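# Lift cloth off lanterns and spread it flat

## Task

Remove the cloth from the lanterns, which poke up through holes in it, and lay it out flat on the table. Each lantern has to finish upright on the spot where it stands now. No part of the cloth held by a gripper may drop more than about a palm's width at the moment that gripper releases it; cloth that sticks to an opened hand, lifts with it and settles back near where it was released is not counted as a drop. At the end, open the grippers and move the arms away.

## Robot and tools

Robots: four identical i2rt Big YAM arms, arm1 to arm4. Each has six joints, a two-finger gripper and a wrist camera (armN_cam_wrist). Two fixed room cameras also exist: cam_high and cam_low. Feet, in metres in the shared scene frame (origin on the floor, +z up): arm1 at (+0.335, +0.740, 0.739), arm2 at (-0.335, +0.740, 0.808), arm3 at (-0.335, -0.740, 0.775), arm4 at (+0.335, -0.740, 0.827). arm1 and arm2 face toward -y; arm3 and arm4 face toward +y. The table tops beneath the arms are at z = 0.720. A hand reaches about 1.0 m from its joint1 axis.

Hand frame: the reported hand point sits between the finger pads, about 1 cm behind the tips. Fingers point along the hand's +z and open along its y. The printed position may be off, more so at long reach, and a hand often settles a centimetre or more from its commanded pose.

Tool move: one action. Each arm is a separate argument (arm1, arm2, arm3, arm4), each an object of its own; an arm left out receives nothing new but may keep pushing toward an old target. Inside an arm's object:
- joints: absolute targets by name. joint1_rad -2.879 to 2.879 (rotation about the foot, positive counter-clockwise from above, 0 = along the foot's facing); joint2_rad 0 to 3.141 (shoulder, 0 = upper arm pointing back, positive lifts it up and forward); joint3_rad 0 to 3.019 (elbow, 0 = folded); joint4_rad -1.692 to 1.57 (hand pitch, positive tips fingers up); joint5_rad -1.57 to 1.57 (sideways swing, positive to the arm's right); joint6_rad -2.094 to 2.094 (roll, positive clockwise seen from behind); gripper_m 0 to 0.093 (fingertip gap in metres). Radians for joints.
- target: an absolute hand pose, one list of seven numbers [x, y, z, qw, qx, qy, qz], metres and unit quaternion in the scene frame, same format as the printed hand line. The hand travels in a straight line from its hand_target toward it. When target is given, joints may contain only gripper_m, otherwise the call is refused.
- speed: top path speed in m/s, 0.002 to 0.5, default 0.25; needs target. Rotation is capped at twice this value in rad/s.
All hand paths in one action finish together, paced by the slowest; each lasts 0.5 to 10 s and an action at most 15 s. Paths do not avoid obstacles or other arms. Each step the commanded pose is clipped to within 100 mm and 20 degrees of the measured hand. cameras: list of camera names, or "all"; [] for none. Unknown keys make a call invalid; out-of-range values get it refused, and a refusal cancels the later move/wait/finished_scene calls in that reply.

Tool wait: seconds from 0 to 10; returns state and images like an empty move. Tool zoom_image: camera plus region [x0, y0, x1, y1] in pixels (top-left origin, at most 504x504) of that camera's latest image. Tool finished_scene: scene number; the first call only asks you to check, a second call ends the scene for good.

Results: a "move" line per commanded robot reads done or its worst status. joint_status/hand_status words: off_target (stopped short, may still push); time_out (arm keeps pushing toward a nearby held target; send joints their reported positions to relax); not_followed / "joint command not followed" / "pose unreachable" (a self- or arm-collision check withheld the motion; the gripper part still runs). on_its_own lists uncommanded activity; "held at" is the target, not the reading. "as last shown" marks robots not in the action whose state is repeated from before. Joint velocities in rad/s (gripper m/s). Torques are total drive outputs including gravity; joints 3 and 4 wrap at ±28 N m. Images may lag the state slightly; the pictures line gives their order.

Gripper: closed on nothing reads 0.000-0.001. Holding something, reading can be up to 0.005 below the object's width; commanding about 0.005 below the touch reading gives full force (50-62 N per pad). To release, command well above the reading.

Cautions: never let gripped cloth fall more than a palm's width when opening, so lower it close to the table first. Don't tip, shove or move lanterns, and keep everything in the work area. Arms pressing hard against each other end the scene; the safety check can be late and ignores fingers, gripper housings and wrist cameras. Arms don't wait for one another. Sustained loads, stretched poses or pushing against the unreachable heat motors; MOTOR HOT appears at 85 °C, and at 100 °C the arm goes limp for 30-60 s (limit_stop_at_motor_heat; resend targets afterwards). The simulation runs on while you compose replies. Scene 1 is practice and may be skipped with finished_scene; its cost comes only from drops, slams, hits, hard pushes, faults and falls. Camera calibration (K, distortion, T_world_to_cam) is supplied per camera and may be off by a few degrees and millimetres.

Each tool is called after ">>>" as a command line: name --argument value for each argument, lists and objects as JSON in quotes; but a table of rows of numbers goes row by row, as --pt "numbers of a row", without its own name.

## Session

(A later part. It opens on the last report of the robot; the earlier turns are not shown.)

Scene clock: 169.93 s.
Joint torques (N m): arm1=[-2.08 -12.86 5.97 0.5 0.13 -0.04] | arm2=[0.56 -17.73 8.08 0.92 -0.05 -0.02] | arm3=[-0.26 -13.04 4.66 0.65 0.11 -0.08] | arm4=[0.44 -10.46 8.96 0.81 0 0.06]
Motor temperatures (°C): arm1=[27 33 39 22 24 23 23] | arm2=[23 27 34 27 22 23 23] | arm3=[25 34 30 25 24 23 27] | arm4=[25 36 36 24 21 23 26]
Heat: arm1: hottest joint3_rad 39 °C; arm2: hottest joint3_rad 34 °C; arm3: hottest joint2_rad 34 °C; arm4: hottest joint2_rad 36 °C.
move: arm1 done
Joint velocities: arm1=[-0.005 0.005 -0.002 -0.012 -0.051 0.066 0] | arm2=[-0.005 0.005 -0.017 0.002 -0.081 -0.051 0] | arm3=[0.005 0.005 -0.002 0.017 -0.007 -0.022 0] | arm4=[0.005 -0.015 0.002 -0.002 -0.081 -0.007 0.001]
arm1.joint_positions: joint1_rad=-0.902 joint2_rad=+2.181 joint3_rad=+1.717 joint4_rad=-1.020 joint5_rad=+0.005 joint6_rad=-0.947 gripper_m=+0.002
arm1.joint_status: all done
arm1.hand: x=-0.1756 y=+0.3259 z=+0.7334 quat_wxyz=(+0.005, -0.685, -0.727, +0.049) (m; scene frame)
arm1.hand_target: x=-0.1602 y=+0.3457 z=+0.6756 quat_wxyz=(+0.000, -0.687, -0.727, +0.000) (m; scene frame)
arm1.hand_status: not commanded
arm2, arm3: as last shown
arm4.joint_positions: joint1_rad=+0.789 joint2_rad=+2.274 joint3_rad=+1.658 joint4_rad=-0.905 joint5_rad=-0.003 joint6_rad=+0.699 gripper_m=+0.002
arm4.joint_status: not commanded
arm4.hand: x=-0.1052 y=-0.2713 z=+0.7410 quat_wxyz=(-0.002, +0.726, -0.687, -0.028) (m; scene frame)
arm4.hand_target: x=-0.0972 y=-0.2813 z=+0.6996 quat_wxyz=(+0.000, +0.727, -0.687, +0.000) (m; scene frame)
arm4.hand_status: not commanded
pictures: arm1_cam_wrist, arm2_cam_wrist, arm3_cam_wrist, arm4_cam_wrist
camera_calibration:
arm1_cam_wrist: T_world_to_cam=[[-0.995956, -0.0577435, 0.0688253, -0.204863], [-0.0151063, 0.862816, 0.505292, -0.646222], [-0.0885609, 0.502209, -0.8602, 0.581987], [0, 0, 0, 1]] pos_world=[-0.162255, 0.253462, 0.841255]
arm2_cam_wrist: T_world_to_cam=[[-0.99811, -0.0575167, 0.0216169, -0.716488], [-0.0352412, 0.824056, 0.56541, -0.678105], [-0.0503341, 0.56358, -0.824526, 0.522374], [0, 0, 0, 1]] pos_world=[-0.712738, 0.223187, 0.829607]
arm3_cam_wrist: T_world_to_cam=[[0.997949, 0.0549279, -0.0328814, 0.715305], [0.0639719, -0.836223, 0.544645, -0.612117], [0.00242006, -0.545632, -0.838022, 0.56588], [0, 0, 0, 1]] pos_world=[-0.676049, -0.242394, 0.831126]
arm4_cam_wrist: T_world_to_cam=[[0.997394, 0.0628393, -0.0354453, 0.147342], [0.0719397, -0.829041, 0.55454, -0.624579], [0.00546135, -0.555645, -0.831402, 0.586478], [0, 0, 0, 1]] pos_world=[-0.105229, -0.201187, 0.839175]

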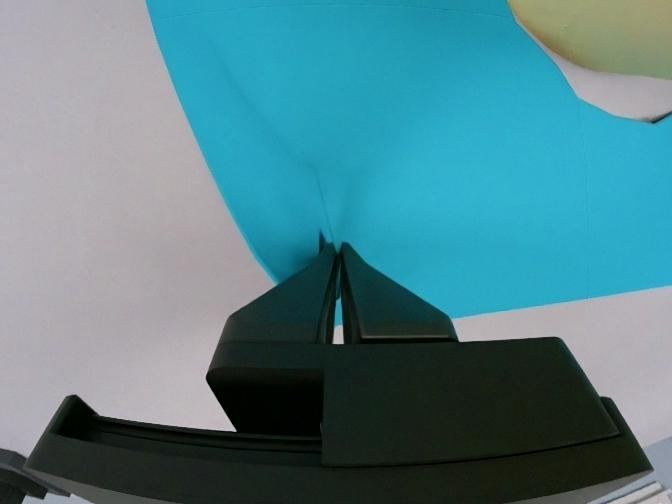

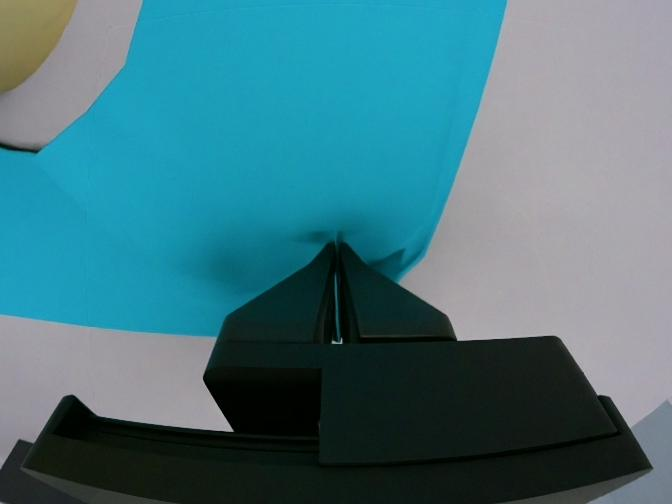

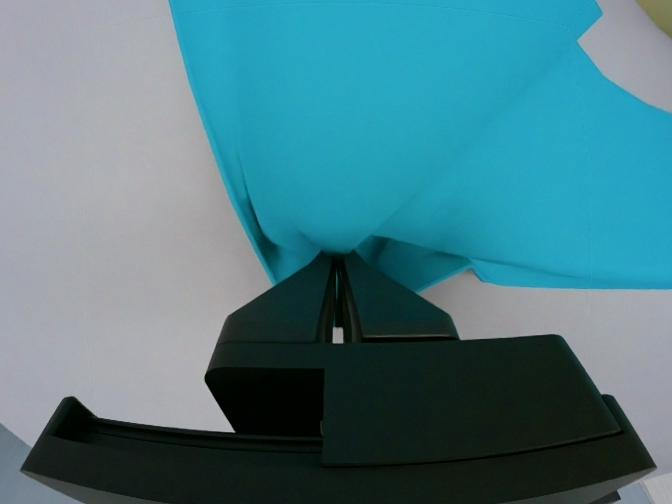

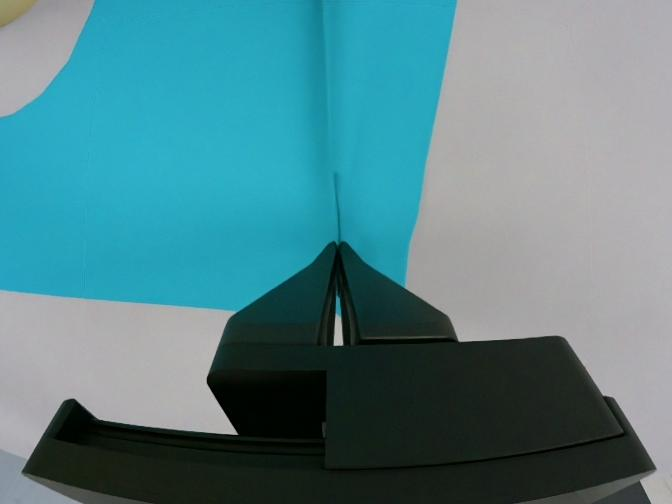

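>>> wait --seconds 0.1 --cameras '["cam_high", "cam_low"]'

>>> zoom_image --camera "cam_high" --region '[280, 160, 480, 340]'

>>> zoom_image --camera "cam_low" --region '[300, 180, 600, 340]'

Scene clock: 177.93 s.
Joint torques (N m): arm1=[-2.67 -13.16 6.13 0.5 0.13 -0.02] | arm2=[0.5 -17.73 8.12 0.95 -0.04 -0.01] | arm3=[-0.26 -12.86 4.62 0.65 0.11 -0.08] | arm4=[0.44 -10.4 8.95 0.8 0 0.06]
Motor temperatures (°C): arm1=[27 34 38 22 24 23 23] | arm2=[23 26 34 27 22 23 23] | arm3=[25 34 29 25 24 23 27] | arm4=[25 35 35 23 21 23 26]
Heat: arm1: hottest joint3_rad 38 °C; arm2: hottest joint3_rad 34 °C; arm3: hottest joint2_rad 34 °C; arm4: hottest joint2_rad 35 °C.
Joint velocities: arm1=[-0.015 0.024 -0.012 -0.012 -0.022 0.051 0] | arm2=[-0.005 0.005 0.002 -0.007 -0.007 0.037 0] | arm3=[-0.005 0.005 -0.007 -0.002 0.022 0.037 -0.001] | arm4=[-0.005 0.005 -0.002 -0.012 -0.066 -0.051 0.001]
arm1.joint_positions: joint1_rad=-0.902 joint2_rad=+2.181 joint3_rad=+1.717 joint4_rad=-1.020 joint5_rad=+0.005 joint6_rad=-0.947 gripper_m=+0.002
arm1.joint_status: all done
arm1.hand: x=-0.1756 y=+0.3259 z=+0.7334 quat_wxyz=(+0.005, -0.685, -0.727, +0.049) (m; scene frame)
arm1.hand_target: x=-0.1602 y=+0.3457 z=+0.6756 quat_wxyz=(+0.000, -0.687, -0.727, +0.000) (m; scene frame)
arm1.hand_status: not commanded
arm2.joint_positions: joint1_rad=-0.703 joint2_rad=+2.140 joint3_rad=+1.457 joint4_rad=-0.844 joint5_rad=-0.003 joint6_rad=-0.779 gripper_m=+0.002
arm2.joint_status: not commanded
arm2.hand: x=-0.7223 y=+0.2951 z=+0.7316 quat_wxyz=(-0.001, -0.684, -0.729, +0.020) (m; scene frame)
arm2.hand_target: x=-0.7187 y=+0.3000 z=+0.6991 quat_wxyz=(+0.000, -0.687, -0.727, +0.000) (m; scene frame)
arm2.hand_status: not commanded
arm3.joint_positions: joint1_rad=+0.636 joint2_rad=+1.997 joint3_rad=+1.291 joint4_rad=-0.814 joint5_rad=-0.010 joint6_rad=+0.623 gripper_m=+0.003
arm3.joint_status: not commanded
arm3.hand: x=-0.6747 y=-0.3160 z=+0.7299 quat_wxyz=(-0.004, +0.725, -0.688, -0.026) (m; scene frame)
arm3.hand_target: x=-0.6649 y=-0.3266 z=+0.6998 quat_wxyz=(+0.000, +0.727, -0.687, +0.000) (m; scene frame)
arm3.hand_status: not commanded
arm4.joint_positions: joint1_rad=+0.789 joint2_rad=+2.274 joint3_rad=+1.658 joint4_rad=-0.905 joint5_rad=-0.003 joint6_rad=+0.699 gripper_m=+0.002
arm4.joint_status: not commanded
arm4.hand: x=-0.1052 y=-0.2713 z=+0.7410 quat_wxyz=(-0.002, +0.726, -0.687, -0.028) (m; scene frame)
arm4.hand_target: x=-0.0972 y=-0.2813 z=+0.6996 quat_wxyz=(+0.000, +0.727, -0.687, +0.000) (m; scene frame)
arm4.hand_status: not commanded
wait: 0.10 s; at rest from the start
pictures: cam_high, cam_low

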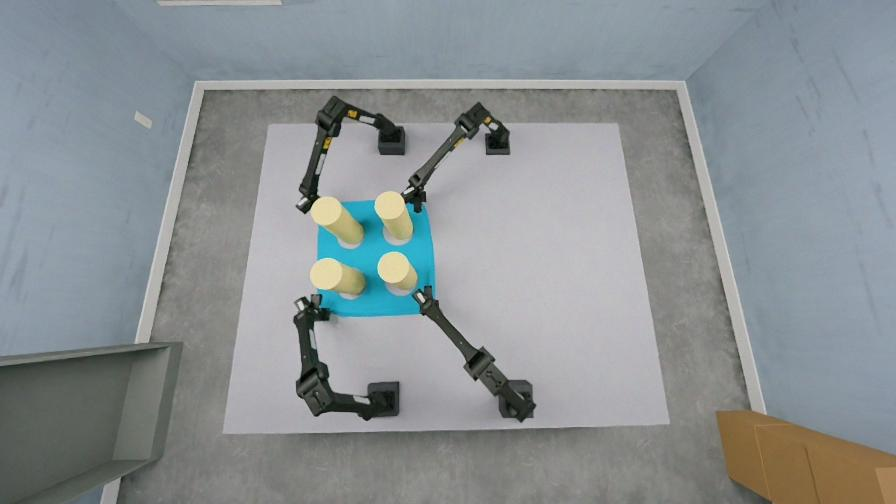

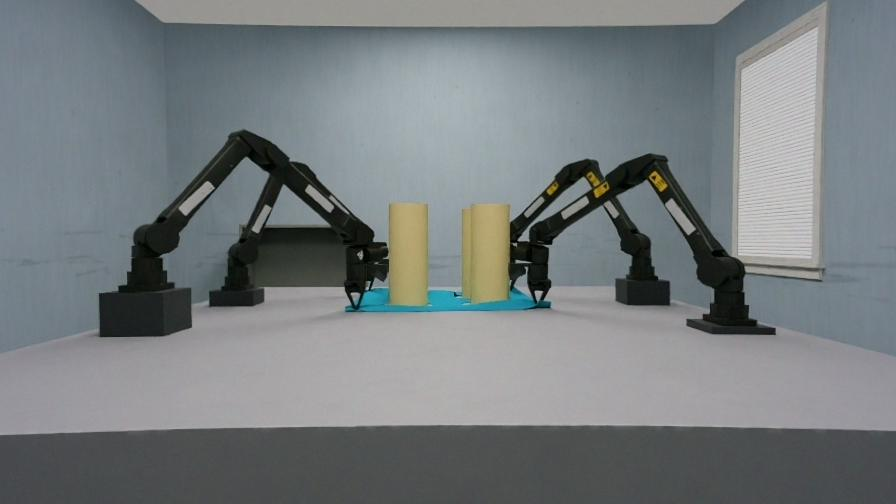

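Scaled by 2.520.

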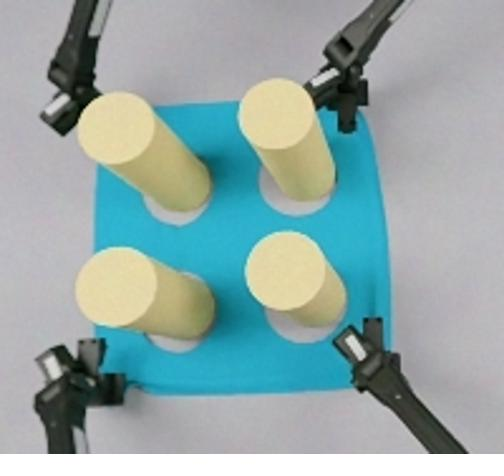

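Scaled by 1.680.

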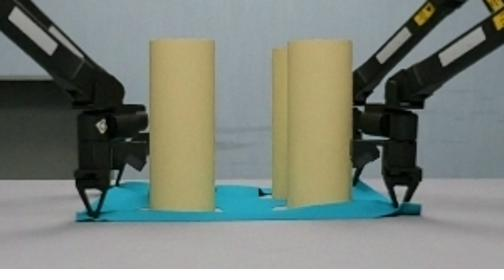

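>>> wait --seconds 0 --cameras '["arm1_cam_wrist", "arm2_cam_wrist", "arm3_cam_wrist", "arm4_cam_wrist"]'

>>> zoom_image --camera "arm1_cam_wrist" --region '[472, 0, 672, 150]'

>>> zoom_image --camera "arm2_cam_wrist" --region '[0, 0, 240, 180]'

>>> zoom_image --camera "arm3_cam_wrist" --region '[472, 0, 672, 150]'

>>> zoom_image --camera "arm4_cam_wrist" --region '[0, 0, 200, 150]'

Scene clock: 210.27 s.
Joint torques (N m): arm1=[-1.67 -12.75 6.11 0.49 0.11 -0.03] | arm2=[0.56 -17.61 8.12 0.94 -0.04 -0.02] | arm3=[-0.21 -12.92 4.64 0.62 0.11 -0.08] | arm4=[0.44 -10.4 8.96 0.81 0 0.06]
Motor temperatures (°C): arm1=[27 34 35 22 24 23 24] | arm2=[23 26 33 27 22 23 24] | arm3=[25 33 28 25 24 23 28] | arm4=[25 35 35 23 21 23 27]
Heat: arm1: hottest joint3_rad 35 °C; arm2: hottest joint3_rad 33 °C; arm3: hottest joint2_rad 33 °C; arm4: hottest joint2_rad 35 °C.
Joint velocities: arm1=[0.005 -0.015 -0.007 -0.002 0.066 -0.051 0] | arm2=[0.005 -0.024 -0.012 -0.022 -0.007 0.066 0.001] | arm3=[-0.015 -0.005 -0.002 -0.007 -0.022 -0.022 0.001] | arm4=[-0.005 0.005 -0.012 0.012 -0.022 -0.066 -0.001]
arm1.joint_positions: joint1_rad=-0.902 joint2_rad=+2.181 joint3_rad=+1.717 joint4_rad=-1.020 joint5_rad=+0.005 joint6_rad=-0.947 gripper_m=+0.002
arm1.joint_status: all done
arm1.hand: x=-0.1756 y=+0.3259 z=+0.7334 quat_wxyz=(+0.005, -0.685, -0.727, +0.049) (m; scene frame)
arm1.hand_target: x=-0.1602 y=+0.3457 z=+0.6756 quat_wxyz=(+0.000, -0.687, -0.727, +0.000) (m; scene frame)
arm1.hand_status: not commanded
arm2.joint_positions: joint1_rad=-0.703 joint2_rad=+2.140 joint3_rad=+1.457 joint4_rad=-0.844 joint5_rad=-0.003 joint6_rad=-0.779 gripper_m=+0.002
arm2.joint_status: not commanded
arm2.hand: x=-0.7223 y=+0.2951 z=+0.7316 quat_wxyz=(-0.001, -0.684, -0.729, +0.020) (m; scene frame)
arm2.hand_target: x=-0.7187 y=+0.3000 z=+0.6991 quat_wxyz=(+0.000, -0.687, -0.727, +0.000) (m; scene frame)
arm2.hand_status: not commanded
arm3.joint_positions: joint1_rad=+0.636 joint2_rad=+1.997 joint3_rad=+1.291 joint4_rad=-0.814 joint5_rad=-0.010 joint6_rad=+0.623 gripper_m=+0.003
arm3.joint_status: not commanded
arm3.hand: x=-0.6747 y=-0.3160 z=+0.7299 quat_wxyz=(-0.004, +0.725, -0.688, -0.026) (m; scene frame)
arm3.hand_target: x=-0.6649 y=-0.3266 z=+0.6998 quat_wxyz=(+0.000, +0.727, -0.687, +0.000) (m; scene frame)
arm3.hand_status: not commanded
arm4.joint_positions: joint1_rad=+0.789 joint2_rad=+2.274 joint3_rad=+1.658 joint4_rad=-0.905 joint5_rad=-0.003 joint6_rad=+0.699 gripper_m=+0.002
arm4.joint_status: not commanded
arm4.hand: x=-0.1052 y=-0.2713 z=+0.7410 quat_wxyz=(-0.002, +0.726, -0.687, -0.028) (m; scene frame)
arm4.hand_target: x=-0.0972 y=-0.2813 z=+0.6996 quat_wxyz=(+0.000, +0.727, -0.687, +0.000) (m; scene frame)
arm4.hand_status: not commanded
pictures: arm1_cam_wrist, arm2_cam_wrist, arm3_cam_wrist, arm4_cam_wrist
camera_calibration:
arm1_cam_wrist: T_world_to_cam=[[-0.995956, -0.0577435, 0.0688253, -0.204863], [-0.0151063, 0.862816, 0.505292, -0.646222], [-0.0885609, 0.502209, -0.8602, 0.581987], [0, 0, 0, 1]] pos_world=[-0.162255, 0.253462, 0.841255]
arm2_cam_wrist: T_world_to_cam=[[-0.99811, -0.0575167, 0.0216169, -0.716488], [-0.0352412, 0.824056, 0.56541, -0.678105], [-0.0503341, 0.56358, -0.824526, 0.522374], [0, 0, 0, 1]] pos_world=[-0.712738, 0.223187, 0.829607]
arm3_cam_wrist: T_world_to_cam=[[0.997949, 0.0549279, -0.0328814, 0.715305], [0.0639719, -0.836223, 0.544645, -0.612117], [0.00242006, -0.545632, -0.838022, 0.56588], [0, 0, 0, 1]] pos_world=[-0.676049, -0.242394, 0.831126]
arm4_cam_wrist: T_world_to_cam=[[0.997394, 0.0628393, -0.0354453, 0.147342], [0.0719397, -0.829041, 0.55454, -0.624579], [0.00546135, -0.555645, -0.831402, 0.586478], [0, 0, 0, 1]] pos_world=[-0.105229, -0.201187, 0.839175]

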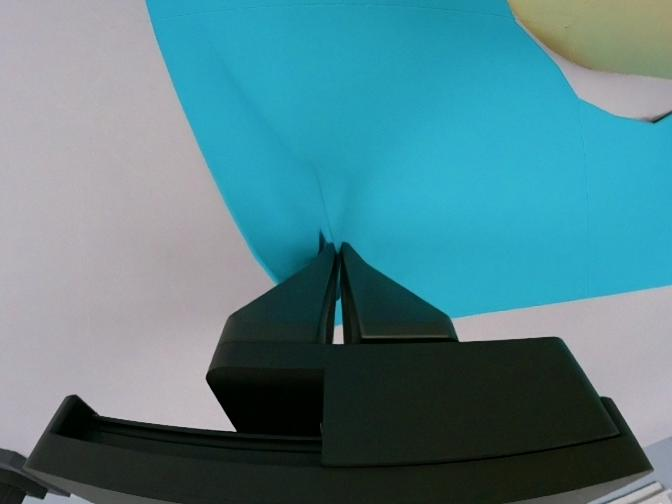

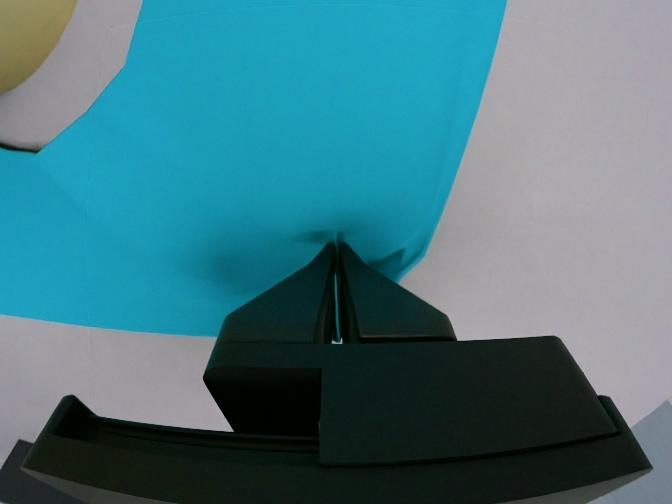

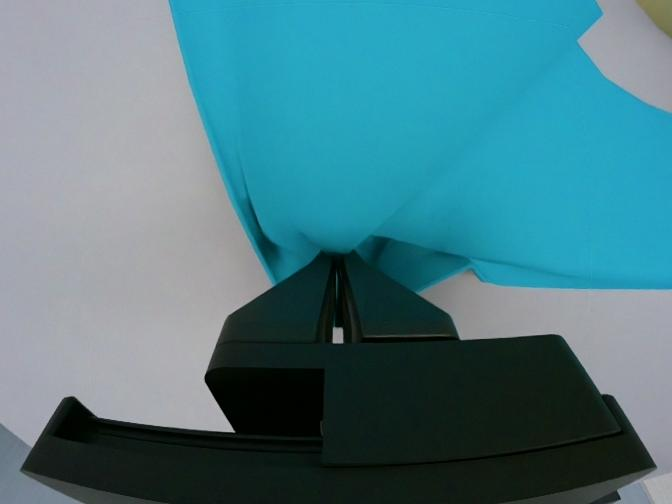

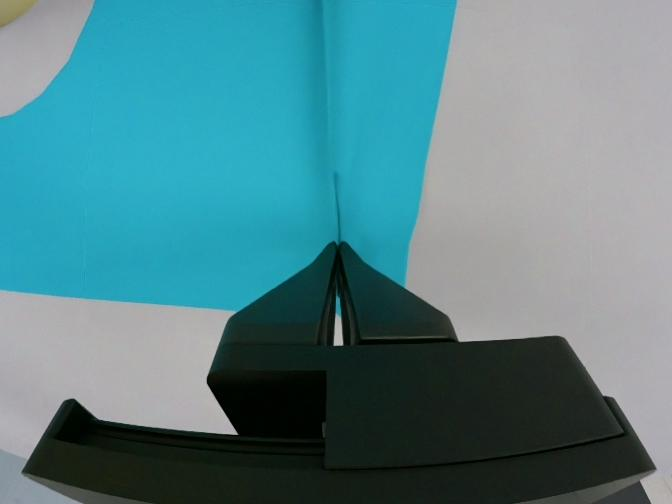

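Scaled by 2.520 from the camera's 672x504 image, which has a finer 960x720 frame.

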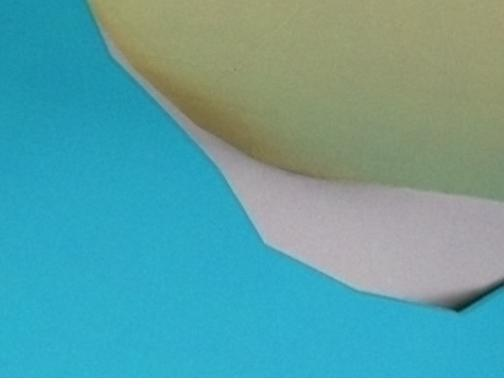

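Scaled by 2.100 from the camera's 672x504 image, which has a finer 960x720 frame.

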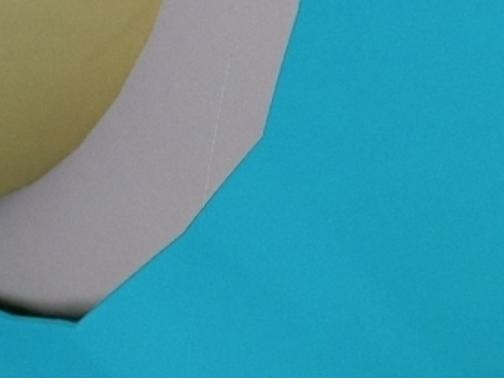

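Scaled by 2.520 from the camera's 672x504 image, which has a finer 960x720 frame.

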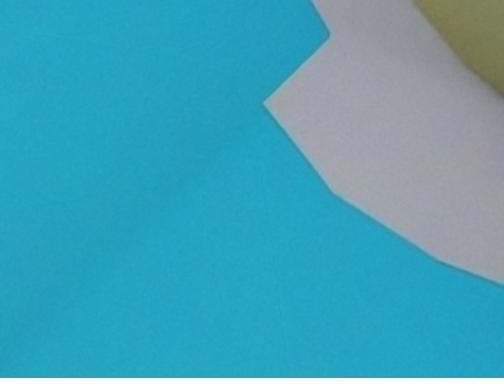

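Scaled by 2.520 from the camera's 672x504 image, which has a finer 960x720 frame.

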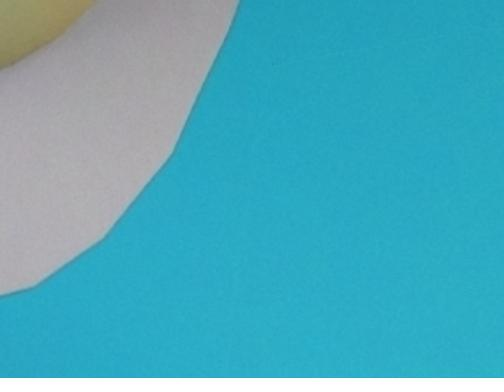

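>>> move --arm1 '{"target": [-0.1710, 0.3280, 0.780, 0, 0.6871, 0.7266, 0], "speed": 0.08}' --arm2 '{"target": [-0.7340, 0.2900, 0.780, 0, 0.6871, 0.7266, 0], "speed": 0.08}' --arm3 '{"target": [-0.6810, -0.3220, 0.775, 0, 0.7266, -0.6871, 0], "speed": 0.08}' --arm4 '{"target": [-0.1040, -0.2750, 0.775, 0, 0.7266, -0.6871, 0], "speed": 0.08}' --cameras '["all"]'

Scene clock: 254.37 s.
Joint torques (N m): arm1=[-1.2 -18.49 13.14 -0.54 0.06 0.11] | arm2=[-0.26 -25 11.11 -0.46 0.24 -0.11] | arm3=[1.08 -19.43 8.31 -0.8 -0.01 0.12] | arm4=[0.56 -15.09 11.43 -0.42 -0.02 0.07]
Motor temperatures (°C): arm1=[27 33 33 22 24 22 25] | arm2=[23 26 33 26 22 23 24] | arm3=[25 33 28 25 24 23 28] | arm4=[25 34 34 23 21 23 27]
Heat: arm1: hottest joint2_rad 33 °C; arm2: hottest joint3_rad 33 °C; arm3: hottest joint2_rad 33 °C; arm4: hottest joint2_rad 34 °C.
move: arm1 off_target; arm2 off_target; arm3 off_target; arm4 off_target
Joint velocities: arm1=[-0.005 -0.005 -0.007 -0.007 0.051 0.007 -0.001] | arm2=[0.005 0.005 -0.002 -0.007 0.007 0.051 -0.001] | arm3=[-0.005 -0.005 0.012 0.002 -0.066 0.007 0] | arm4=[0.005 0.005 0.007 -0.007 -0.007 -0.022 0]
arm1.joint_positions: joint1_rad=-0.899 joint2_rad=+2.180 joint3_rad=+1.804 joint4_rad=-1.236 joint5_rad=+0.005 joint6_rad=-0.947 gripper_m=+0.002
arm1.joint_status: not commanded
arm1.hand: x=-0.1603 y=+0.3361 z=+0.7636 quat_wxyz=(-0.003, -0.685, -0.729, -0.014) (m; scene frame)
arm1.hand_target: x=-0.1708 y=+0.3284 z=+0.7798 quat_wxyz=(-0.001, -0.688, -0.726, +0.000) (m; scene frame)
arm1.hand_status: off_target (0.021 m and 1.7 deg from the pose sent, 0.047 m and 5.7 deg at the start)
arm2.joint_positions: joint1_rad=-0.703 joint2_rad=+2.125 joint3_rad=+1.514 joint4_rad=-0.999 joint5_rad=-0.010 joint6_rad=-0.779 gripper_m=+0.002
arm2.joint_status: not commanded
arm2.hand: x=-0.7161 y=+0.3003 z=+0.7574 quat_wxyz=(-0.003, -0.684, -0.729, -0.022) (m; scene frame)
arm2.hand_target: x=-0.7338 y=+0.2905 z=+0.7801 quat_wxyz=(+0.000, -0.687, -0.727, +0.000) (m; scene frame)
arm2.hand_status: off_target (0.031 m and 2.5 deg from the pose sent, 0.050 m and 2.4 deg at the start)
arm3.joint_positions: joint1_rad=+0.636 joint2_rad=+1.979 joint3_rad=+1.325 joint4_rad=-0.961 joint5_rad=-0.006 joint6_rad=+0.623 gripper_m=+0.003
arm3.joint_status: not commanded
arm3.hand: x=-0.6642 y=-0.3285 z=+0.7493 quat_wxyz=(+0.000, +0.725, -0.689, +0.021) (m; scene frame)
arm3.hand_target: x=-0.6807 y=-0.3222 z=+0.7745 quat_wxyz=(+0.000, +0.726, -0.687, +0.000) (m; scene frame)
arm3.hand_status: off_target (0.031 m and 2.4 deg from the pose sent, 0.046 m and 3.0 deg at the start)
arm4.joint_positions: joint1_rad=+0.789 joint2_rad=+2.244 joint3_rad=+1.683 joint4_rad=-1.026 joint5_rad=-0.002 joint6_rad=+0.699 gripper_m=+0.002
arm4.joint_status: not commanded
arm4.hand: x=-0.0969 y=-0.2798 z=+0.7674 quat_wxyz=(+0.000, +0.726, -0.687, +0.004) (m; scene frame)
arm4.hand_target: x=-0.1037 y=-0.2753 z=+0.7753 quat_wxyz=(+0.000, +0.727, -0.687, +0.000) (m; scene frame)
arm4.hand_status: off_target (0.011 m and 0.4 deg from the pose sent, 0.034 m and 3.3 deg at the start)
pictures: arm1_cam_wrist, arm2_cam_wrist, arm3_cam_wrist, arm4_cam_wrist, cam_high, cam_low
camera_calibration:
arm1_cam_wrist: T_world_to_cam=[[-0.997391, -0.0630715, -0.0351197, -0.110205], [-0.0718361, 0.819018, 0.569253, -0.713246], [-0.00713996, 0.570291, -0.821412, 0.564716], [0, 0, 0, 1]] pos_world=[-0.157122, 0.255158, 0.866011]
arm2_cam_wrist: T_world_to_cam=[[-0.997527, -0.0568041, -0.0413909, -0.662675], [-0.0702584, 0.789846, 0.609267, -0.744808], [-0.00191646, 0.610669, -0.791884, 0.536845], [0, 0, 0, 1]] pos_world=[-0.712337, 0.222806, 0.851478]
arm3_cam_wrist: T_world_to_cam=[[0.998259, 0.053577, 0.0246665, 0.662843], [0.0277062, -0.795135, 0.6058, -0.690203], [0.0520702, -0.604062, -0.795235, 0.55704], [0, 0, 0, 1]] pos_world=[-0.671571, -0.247831, 0.844752]
arm4_cam_wrist: T_world_to_cam=[[0.998083, 0.0615773, 0.00622553, 0.108278], [0.0457677, -0.802038, 0.595516, -0.67328], [0.0416634, -0.59409, -0.803319, 0.574878], [0, 0, 0, 1]] pos_world=[-0.101207, -0.205134, 0.862085]

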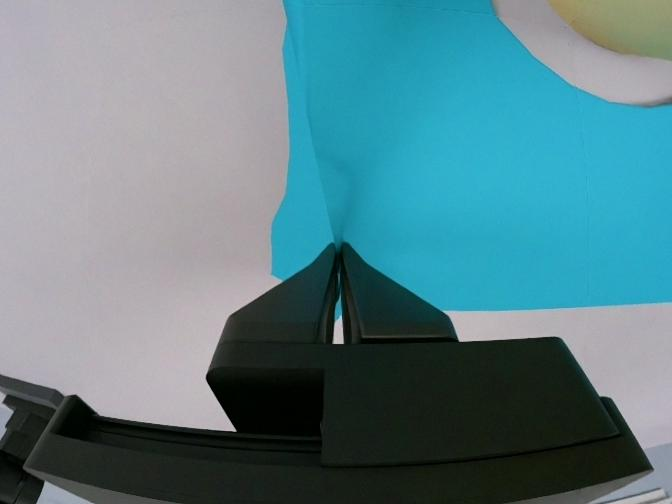

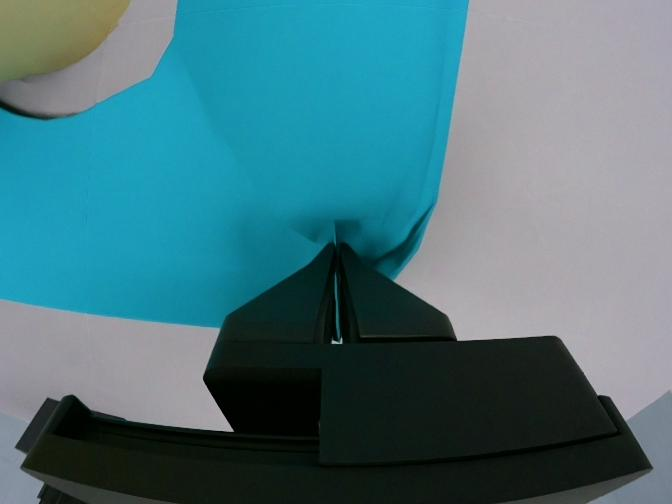

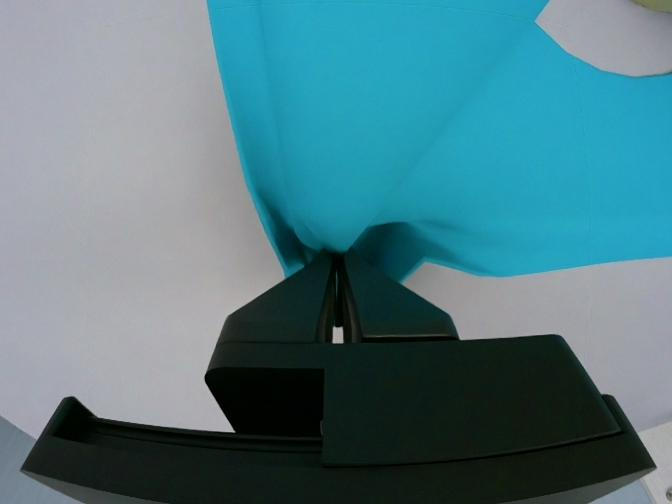

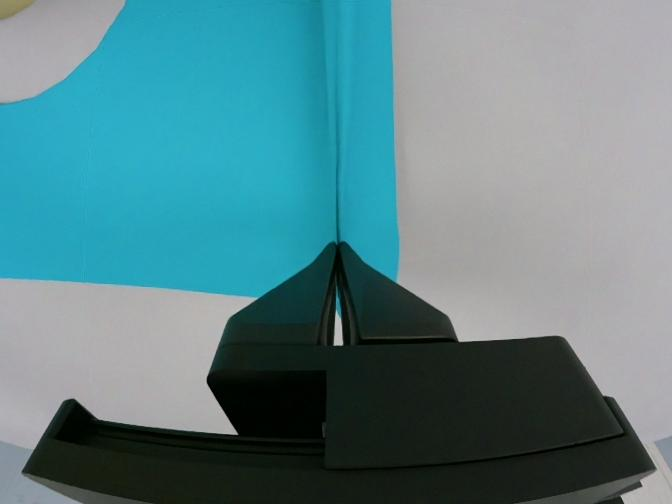

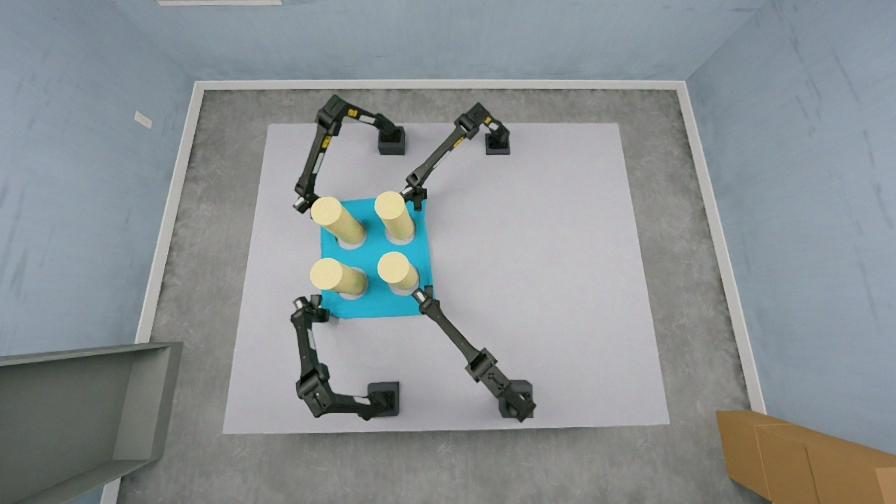

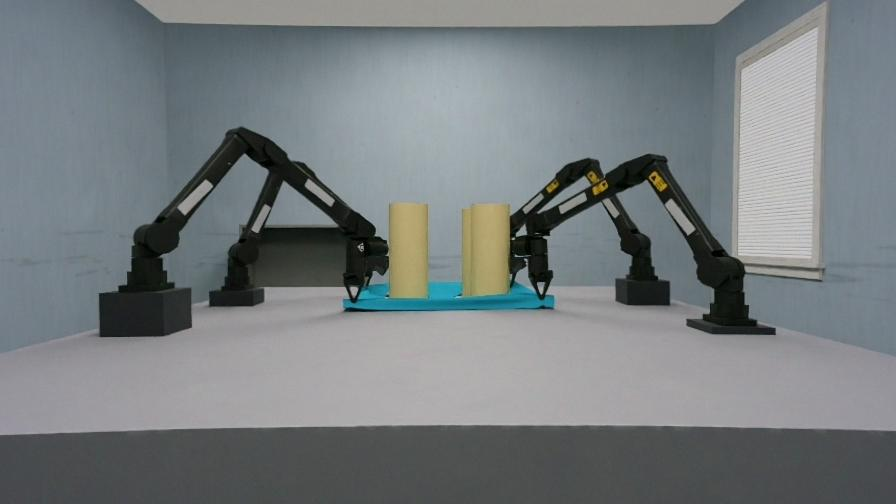

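>>> move --arm1 '{"target": [-0.1667, 0.3349, 0.8464, 0.0317, 0.6864, 0.7259, -0.0300], "speed": 0.1}' --arm2 '{"target": [-0.7299, 0.2987, 0.8526, 0.0317, 0.6864, 0.7259, -0.0300], "speed": 0.1}' --arm3 '{"target": [-0.6768, -0.3175, 0.8557, -0.0300, 0.7259, -0.6864, -0.0317], "speed": 0.1}' --arm4 '{"target": [-0.0991, -0.2702, 0.8376, -0.0300, 0.7259, -0.6864, -0.0317], "speed": 0.1}' --cameras '["all"]'

Scene clock: 307.10 s.
Joint torques (N m): arm1=[-1.2 -19.78 13.11 -0.58 -0.29 -0.08] | arm2=[-1.67 -23.53 9.62 -0.05 0.05 -0.21] | arm3=[1.26 -18.2 9.59 -0.53 0.15 0.13] | arm4=[0.85 -14.8 9.61 0.01 0.19 0.09]
Motor temperatures (°C): arm1=[27 32 40 22 24 22 25] | arm2=[23 30 36 26 22 23 24] | arm3=[25 38 30 25 24 23 29] | arm4=[25 36 34 23 21 23 28]
Heat: arm1: hottest joint3_rad 40 °C; arm2: hottest joint3_rad 36 °C; arm3: hottest joint2_rad 38 °C; arm4: hottest joint2_rad 36 °C.
move: arm1 off_target; arm2 off_target; arm3 off_target; arm4 done
Joint velocities: arm1=[-0.015 0.005 -0.002 -0.007 -0.037 0.037 0] | arm2=[0.005 -0.005 0.017 0.002 -0.095 -0.066 0] | arm3=[-0.015 -0.005 -0.017 -0.002 0.022 -0.007 0] | arm4=[-0.005 -0.005 -0.012 -0.012 -0.022 0.051 0.001]
arm1.joint_positions: joint1_rad=-0.917 joint2_rad=+2.091 joint3_rad=+1.804 joint4_rad=-1.291 joint5_rad=-0.056 joint6_rad=-0.950 gripper_m=+0.002
arm1.joint_status: not commanded
arm1.hand: x=-0.1559 y=+0.3408 z=+0.8187 quat_wxyz=(-0.031, -0.689, -0.724, +0.007) (m; scene frame)
arm1.hand_target: x=-0.1665 y=+0.3351 z=+0.8469 quat_wxyz=(-0.031, -0.686, -0.726, +0.031) (m; scene frame)
arm1.hand_status: off_target (0.030 m and 2.7 deg from the pose sent, 0.083 m and 6.0 deg at the start)
arm2.joint_positions: joint1_rad=-0.712 joint2_rad=+1.981 joint3_rad=+1.514 joint4_rad=-1.059 joint5_rad=-0.070 joint6_rad=-0.788 gripper_m=+0.002
arm2.joint_status: not commanded
arm2.hand: x=-0.7159 y=+0.2928 z=+0.8389 quat_wxyz=(-0.035, -0.684, -0.729, +0.020) (m; scene frame)
arm2.hand_target: x=-0.7302 y=+0.2982 z=+0.8524 quat_wxyz=(-0.032, -0.686, -0.726, +0.030) (m; scene frame)
arm2.hand_status: off_target (0.021 m and 1.3 deg from the pose sent, 0.096 m and 6.8 deg at the start)
arm3.joint_positions: joint1_rad=+0.638 joint2_rad=+1.839 joint3_rad=+1.344 joint4_rad=-1.060 joint5_rad=+0.041 joint6_rad=+0.623 gripper_m=+0.003
arm3.joint_status: not commanded
arm3.hand: x=-0.6596 y=-0.3242 z=+0.8263 quat_wxyz=(-0.027, +0.725, -0.688, -0.005) (m; scene frame)
arm3.hand_target: x=-0.6769 y=-0.3174 z=+0.8548 quat_wxyz=(-0.029, +0.726, -0.686, -0.032) (m; scene frame)
arm3.hand_status: off_target (0.035 m and 3.1 deg from the pose sent, 0.108 m and 7.0 deg at the start)
arm4.joint_positions: joint1_rad=+0.789 joint2_rad=+2.129 joint3_rad=+1.683 joint4_rad=-1.054 joint5_rad=+0.050 joint6_rad=+0.699 gripper_m=+0.002
arm4.joint_status: not commanded
arm4.hand: x=-0.0980 y=-0.2659 z=+0.8379 quat_wxyz=(-0.028, +0.725, -0.687, -0.038) (m; scene frame)
arm4.hand_target: x=-0.0988 y=-0.2704 z=+0.8380 quat_wxyz=(-0.030, +0.726, -0.687, -0.032) (m; scene frame)
arm4.hand_status: done (0.004 m and 0.7 deg from the pose sent, 0.071 m and 5.3 deg at the start)
pictures: arm1_cam_wrist, arm2_cam_wrist, arm3_cam_wrist, arm4_cam_wrist, cam_high, cam_low
camera_calibration:
arm1_cam_wrist: T_world_to_cam=[[-0.997771, -0.0510907, -0.0429368, -0.101293], [-0.0658729, 0.857155, 0.510828, -0.712449], [0.0107049, 0.512518, -0.85861, 0.66031], [0, 0, 0, 1]] pos_world=[-0.155067, 0.267084, 0.926538]
arm2_cam_wrist: T_world_to_cam=[[-0.997909, -0.0595554, -0.0250967, -0.672633], [-0.0638487, 0.848417, 0.525464, -0.730742], [-0.0100018, 0.525968, -0.850446, 0.674042], [0, 0, 0, 1]] pos_world=[-0.711142, 0.22539, 0.940334]
arm3_cam_wrist: T_world_to_cam=[[0.998082, 0.0546998, 0.0289906, 0.652809], [0.0301425, -0.838416, 0.544197, -0.695073], [0.0540736, -0.542279, -0.838457, 0.677702], [0, 0, 0, 1]] pos_world=[-0.667251, -0.250965, 0.927555]
arm4_cam_wrist: T_world_to_cam=[[0.998151, 0.0601256, -0.00897106, 0.120405], [0.0562116, -0.856661, 0.512809, -0.648315], [0.0231478, -0.512364, -0.858456, 0.705933], [0, 0, 0, 1]] pos_world=[-0.10008, -0.200931, 0.939555]

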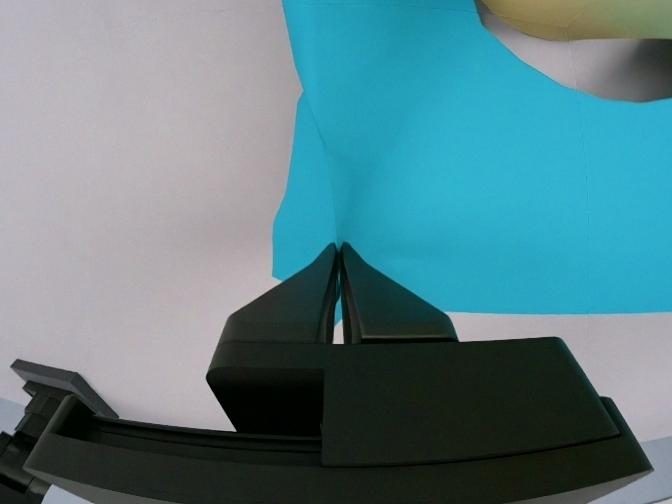

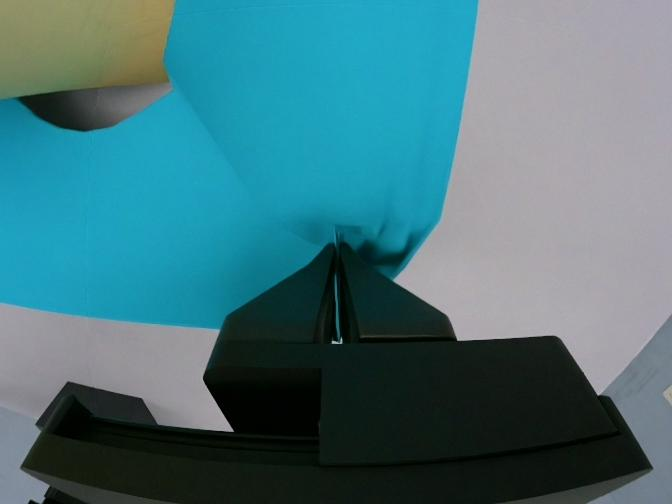

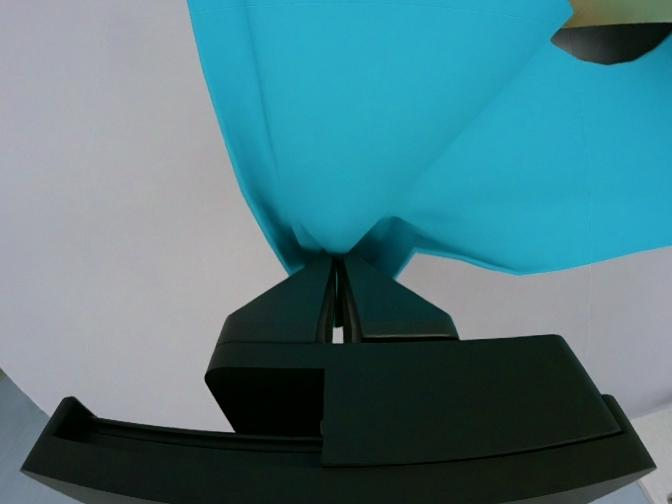

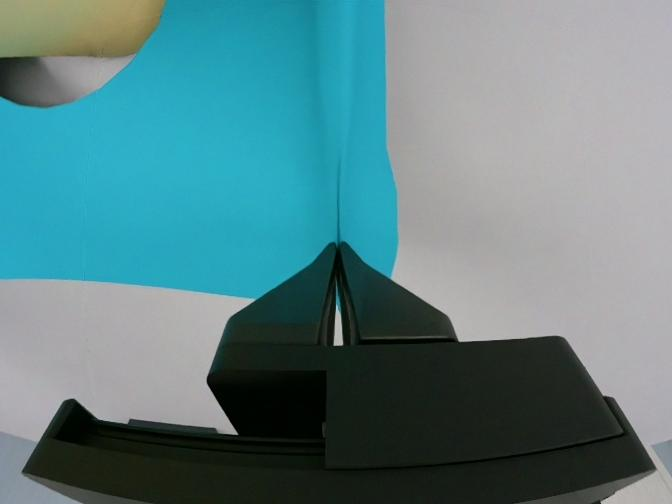

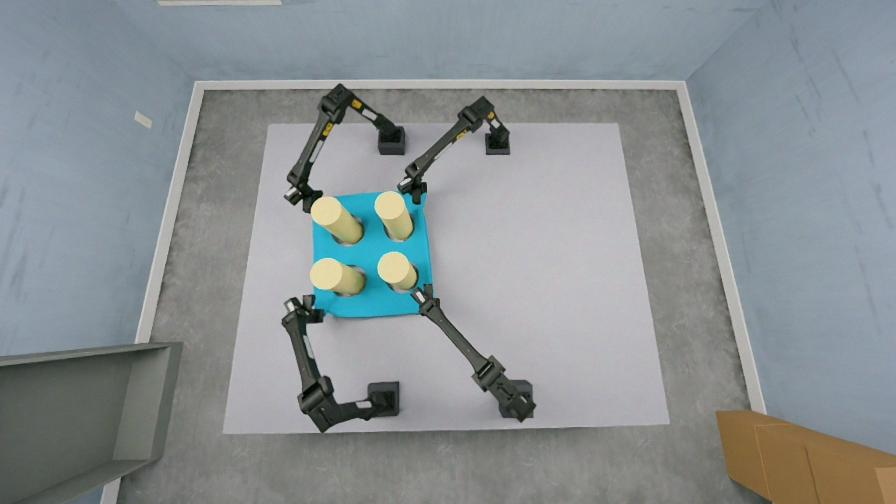

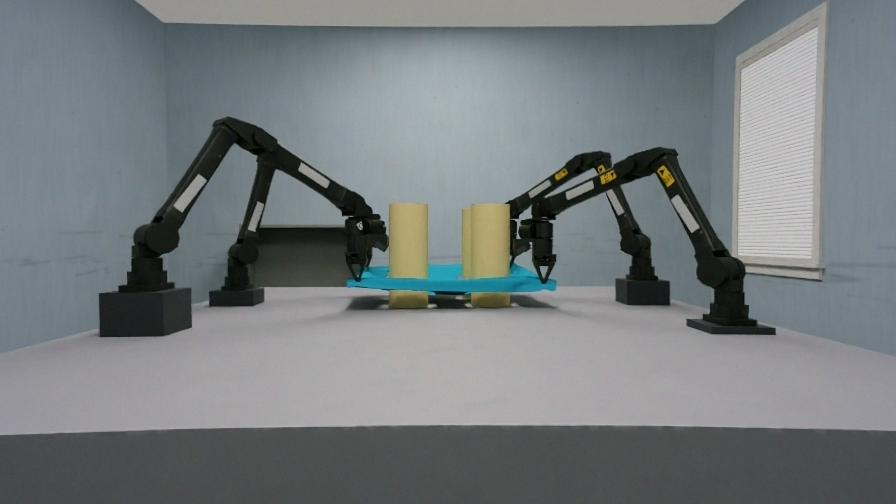

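I'll check the current state of the robots and the cloth before continuing the lift.

>>> move --cameras '["cam_low", "cam_high"]'

Scene clock: 327.63 s.
Joint torques (N m): arm1=[-1.49 -19.66 13.05 -0.7 -0.32 -0.11] | arm2=[-1.67 -23.71 9.66 -0.05 0.06 -0.21] | arm3=[1.26 -18.02 9.57 -0.5 0.13 0.13] | arm4=[0.91 -14.8 9.61 0.01 0.19 0.09]
Motor temperatures (°C): arm1=[27 33 41 21 24 22 26] | arm2=[23 31 36 26 22 23 25] | arm3=[25 38 32 25 24 23 29] | arm4=[25 39 34 23 21 23 28]
Heat: arm1: hottest joint3_rad 41 °C; arm2: hottest joint3_rad 36 °C; arm3: hottest joint2_rad 38 °C; arm4: hottest joint2_rad 39 °C.
Joint velocities: arm1=[0.005 -0.005 -0.012 -0.017 0.022 -0.022 0] | arm2=[-0.015 -0.005 -0.012 -0.002 0.022 0.007 0.001] | arm3=[0.005 -0.005 0.012 0.007 0.051 0.037 0] | arm4=[-0.015 0.005 -0.007 0.002 -0.051 -0.051 0]
arm1.joint_positions: joint1_rad=-0.917 joint2_rad=+2.091 joint3_rad=+1.804 joint4_rad=-1.291 joint5_rad=-0.056 joint6_rad=-0.950 gripper_m=+0.002
arm1.joint_status: not commanded
arm1.hand: x=-0.1559 y=+0.3408 z=+0.8187 quat_wxyz=(-0.031, -0.689, -0.724, +0.007) (m; scene frame)
arm1.hand_target: x=-0.1665 y=+0.3351 z=+0.8469 quat_wxyz=(-0.031, -0.686, -0.726, +0.031) (m; scene frame)
arm1.hand_status: off_target (0.030 m and 2.7 deg from the pose sent, 0.083 m and 6.0 deg at the start)
arm2.joint_positions: joint1_rad=-0.712 joint2_rad=+1.981 joint3_rad=+1.514 joint4_rad=-1.059 joint5_rad=-0.070 joint6_rad=-0.788 gripper_m=+0.002
arm2.joint_status: not commanded
arm2.hand: x=-0.7159 y=+0.2928 z=+0.8389 quat_wxyz=(-0.035, -0.683, -0.729, +0.020) (m; scene frame)
arm2.hand_target: x=-0.7302 y=+0.2982 z=+0.8524 quat_wxyz=(-0.032, -0.686, -0.726, +0.030) (m; scene frame)
arm2.hand_status: off_target (0.021 m and 1.3 deg from the pose sent, 0.096 m and 6.8 deg at the start)
arm3.joint_positions: joint1_rad=+0.638 joint2_rad=+1.839 joint3_rad=+1.344 joint4_rad=-1.060 joint5_rad=+0.041 joint6_rad=+0.623 gripper_m=+0.003
arm3.joint_status: not commanded
arm3.hand: x=-0.6596 y=-0.3242 z=+0.8263 quat_wxyz=(-0.027, +0.725, -0.688, -0.005) (m; scene frame)
arm3.hand_target: x=-0.6769 y=-0.3174 z=+0.8548 quat_wxyz=(-0.029, +0.726, -0.686, -0.032) (m; scene frame)
arm3.hand_status: off_target (0.035 m and 3.1 deg from the pose sent, 0.108 m and 7.0 deg at the start)
arm4.joint_positions: joint1_rad=+0.789 joint2_rad=+2.129 joint3_rad=+1.683 joint4_rad=-1.054 joint5_rad=+0.050 joint6_rad=+0.699 gripper_m=+0.002
arm4.joint_status: not commanded
arm4.hand: x=-0.0980 y=-0.2659 z=+0.8379 quat_wxyz=(-0.028, +0.725, -0.687, -0.038) (m; scene frame)
arm4.hand_target: x=-0.0988 y=-0.2704 z=+0.8380 quat_wxyz=(-0.030, +0.726, -0.687, -0.032) (m; scene frame)
arm4.hand_status: done (0.004 m and 0.7 deg from the pose sent, 0.071 m and 5.3 deg at the start)
pictures: cam_high, cam_low

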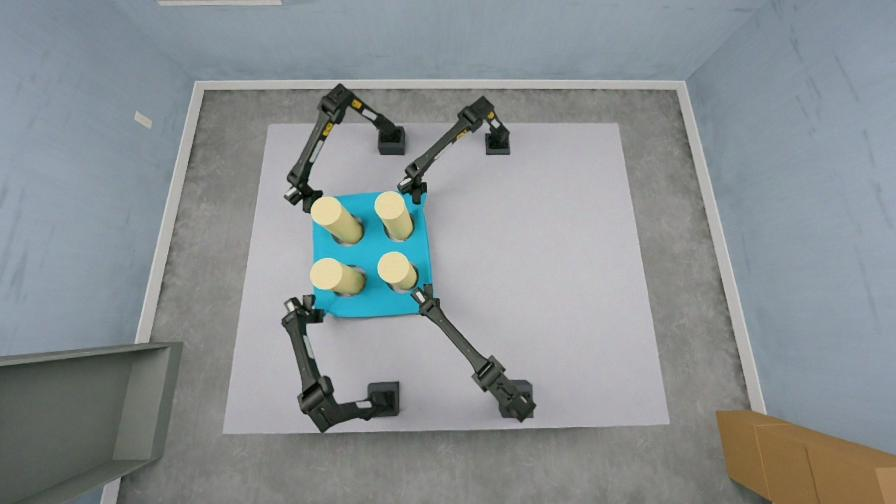

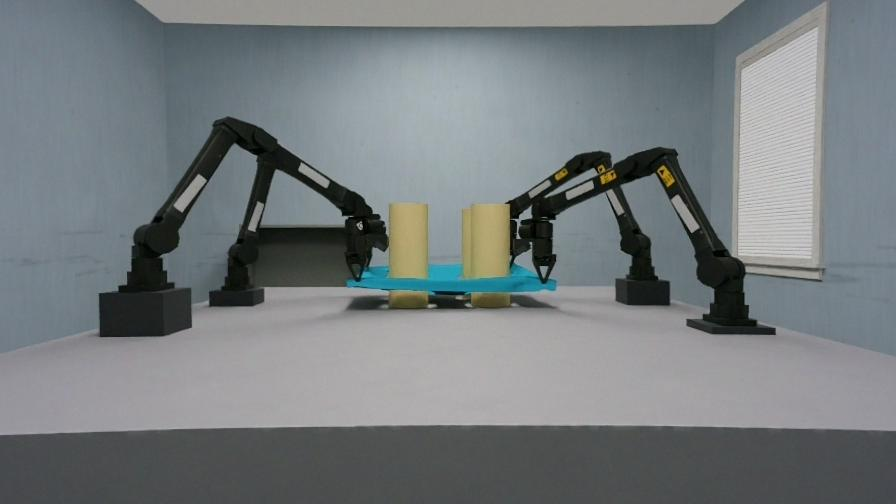

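>>> zoom_image --camera "cam_high" --region '[270, 170, 470, 340]'

>>> zoom_image --camera "cam_low" --region '[320, 180, 580, 330]'

Scaled by 2.520.

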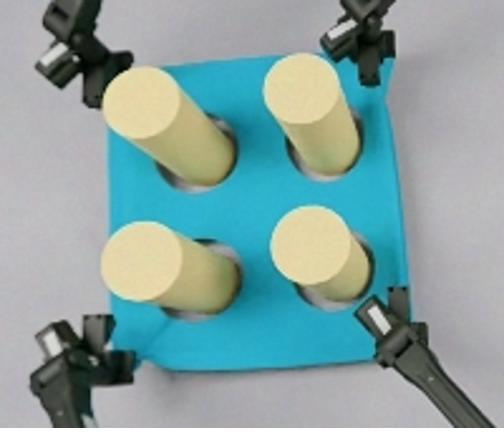

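Scaled by 1.938.

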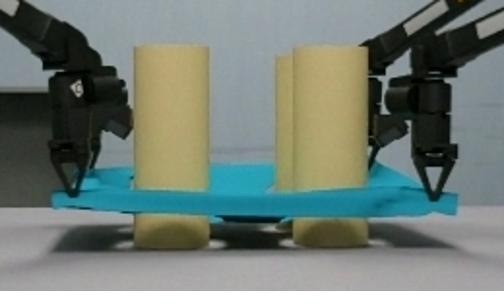

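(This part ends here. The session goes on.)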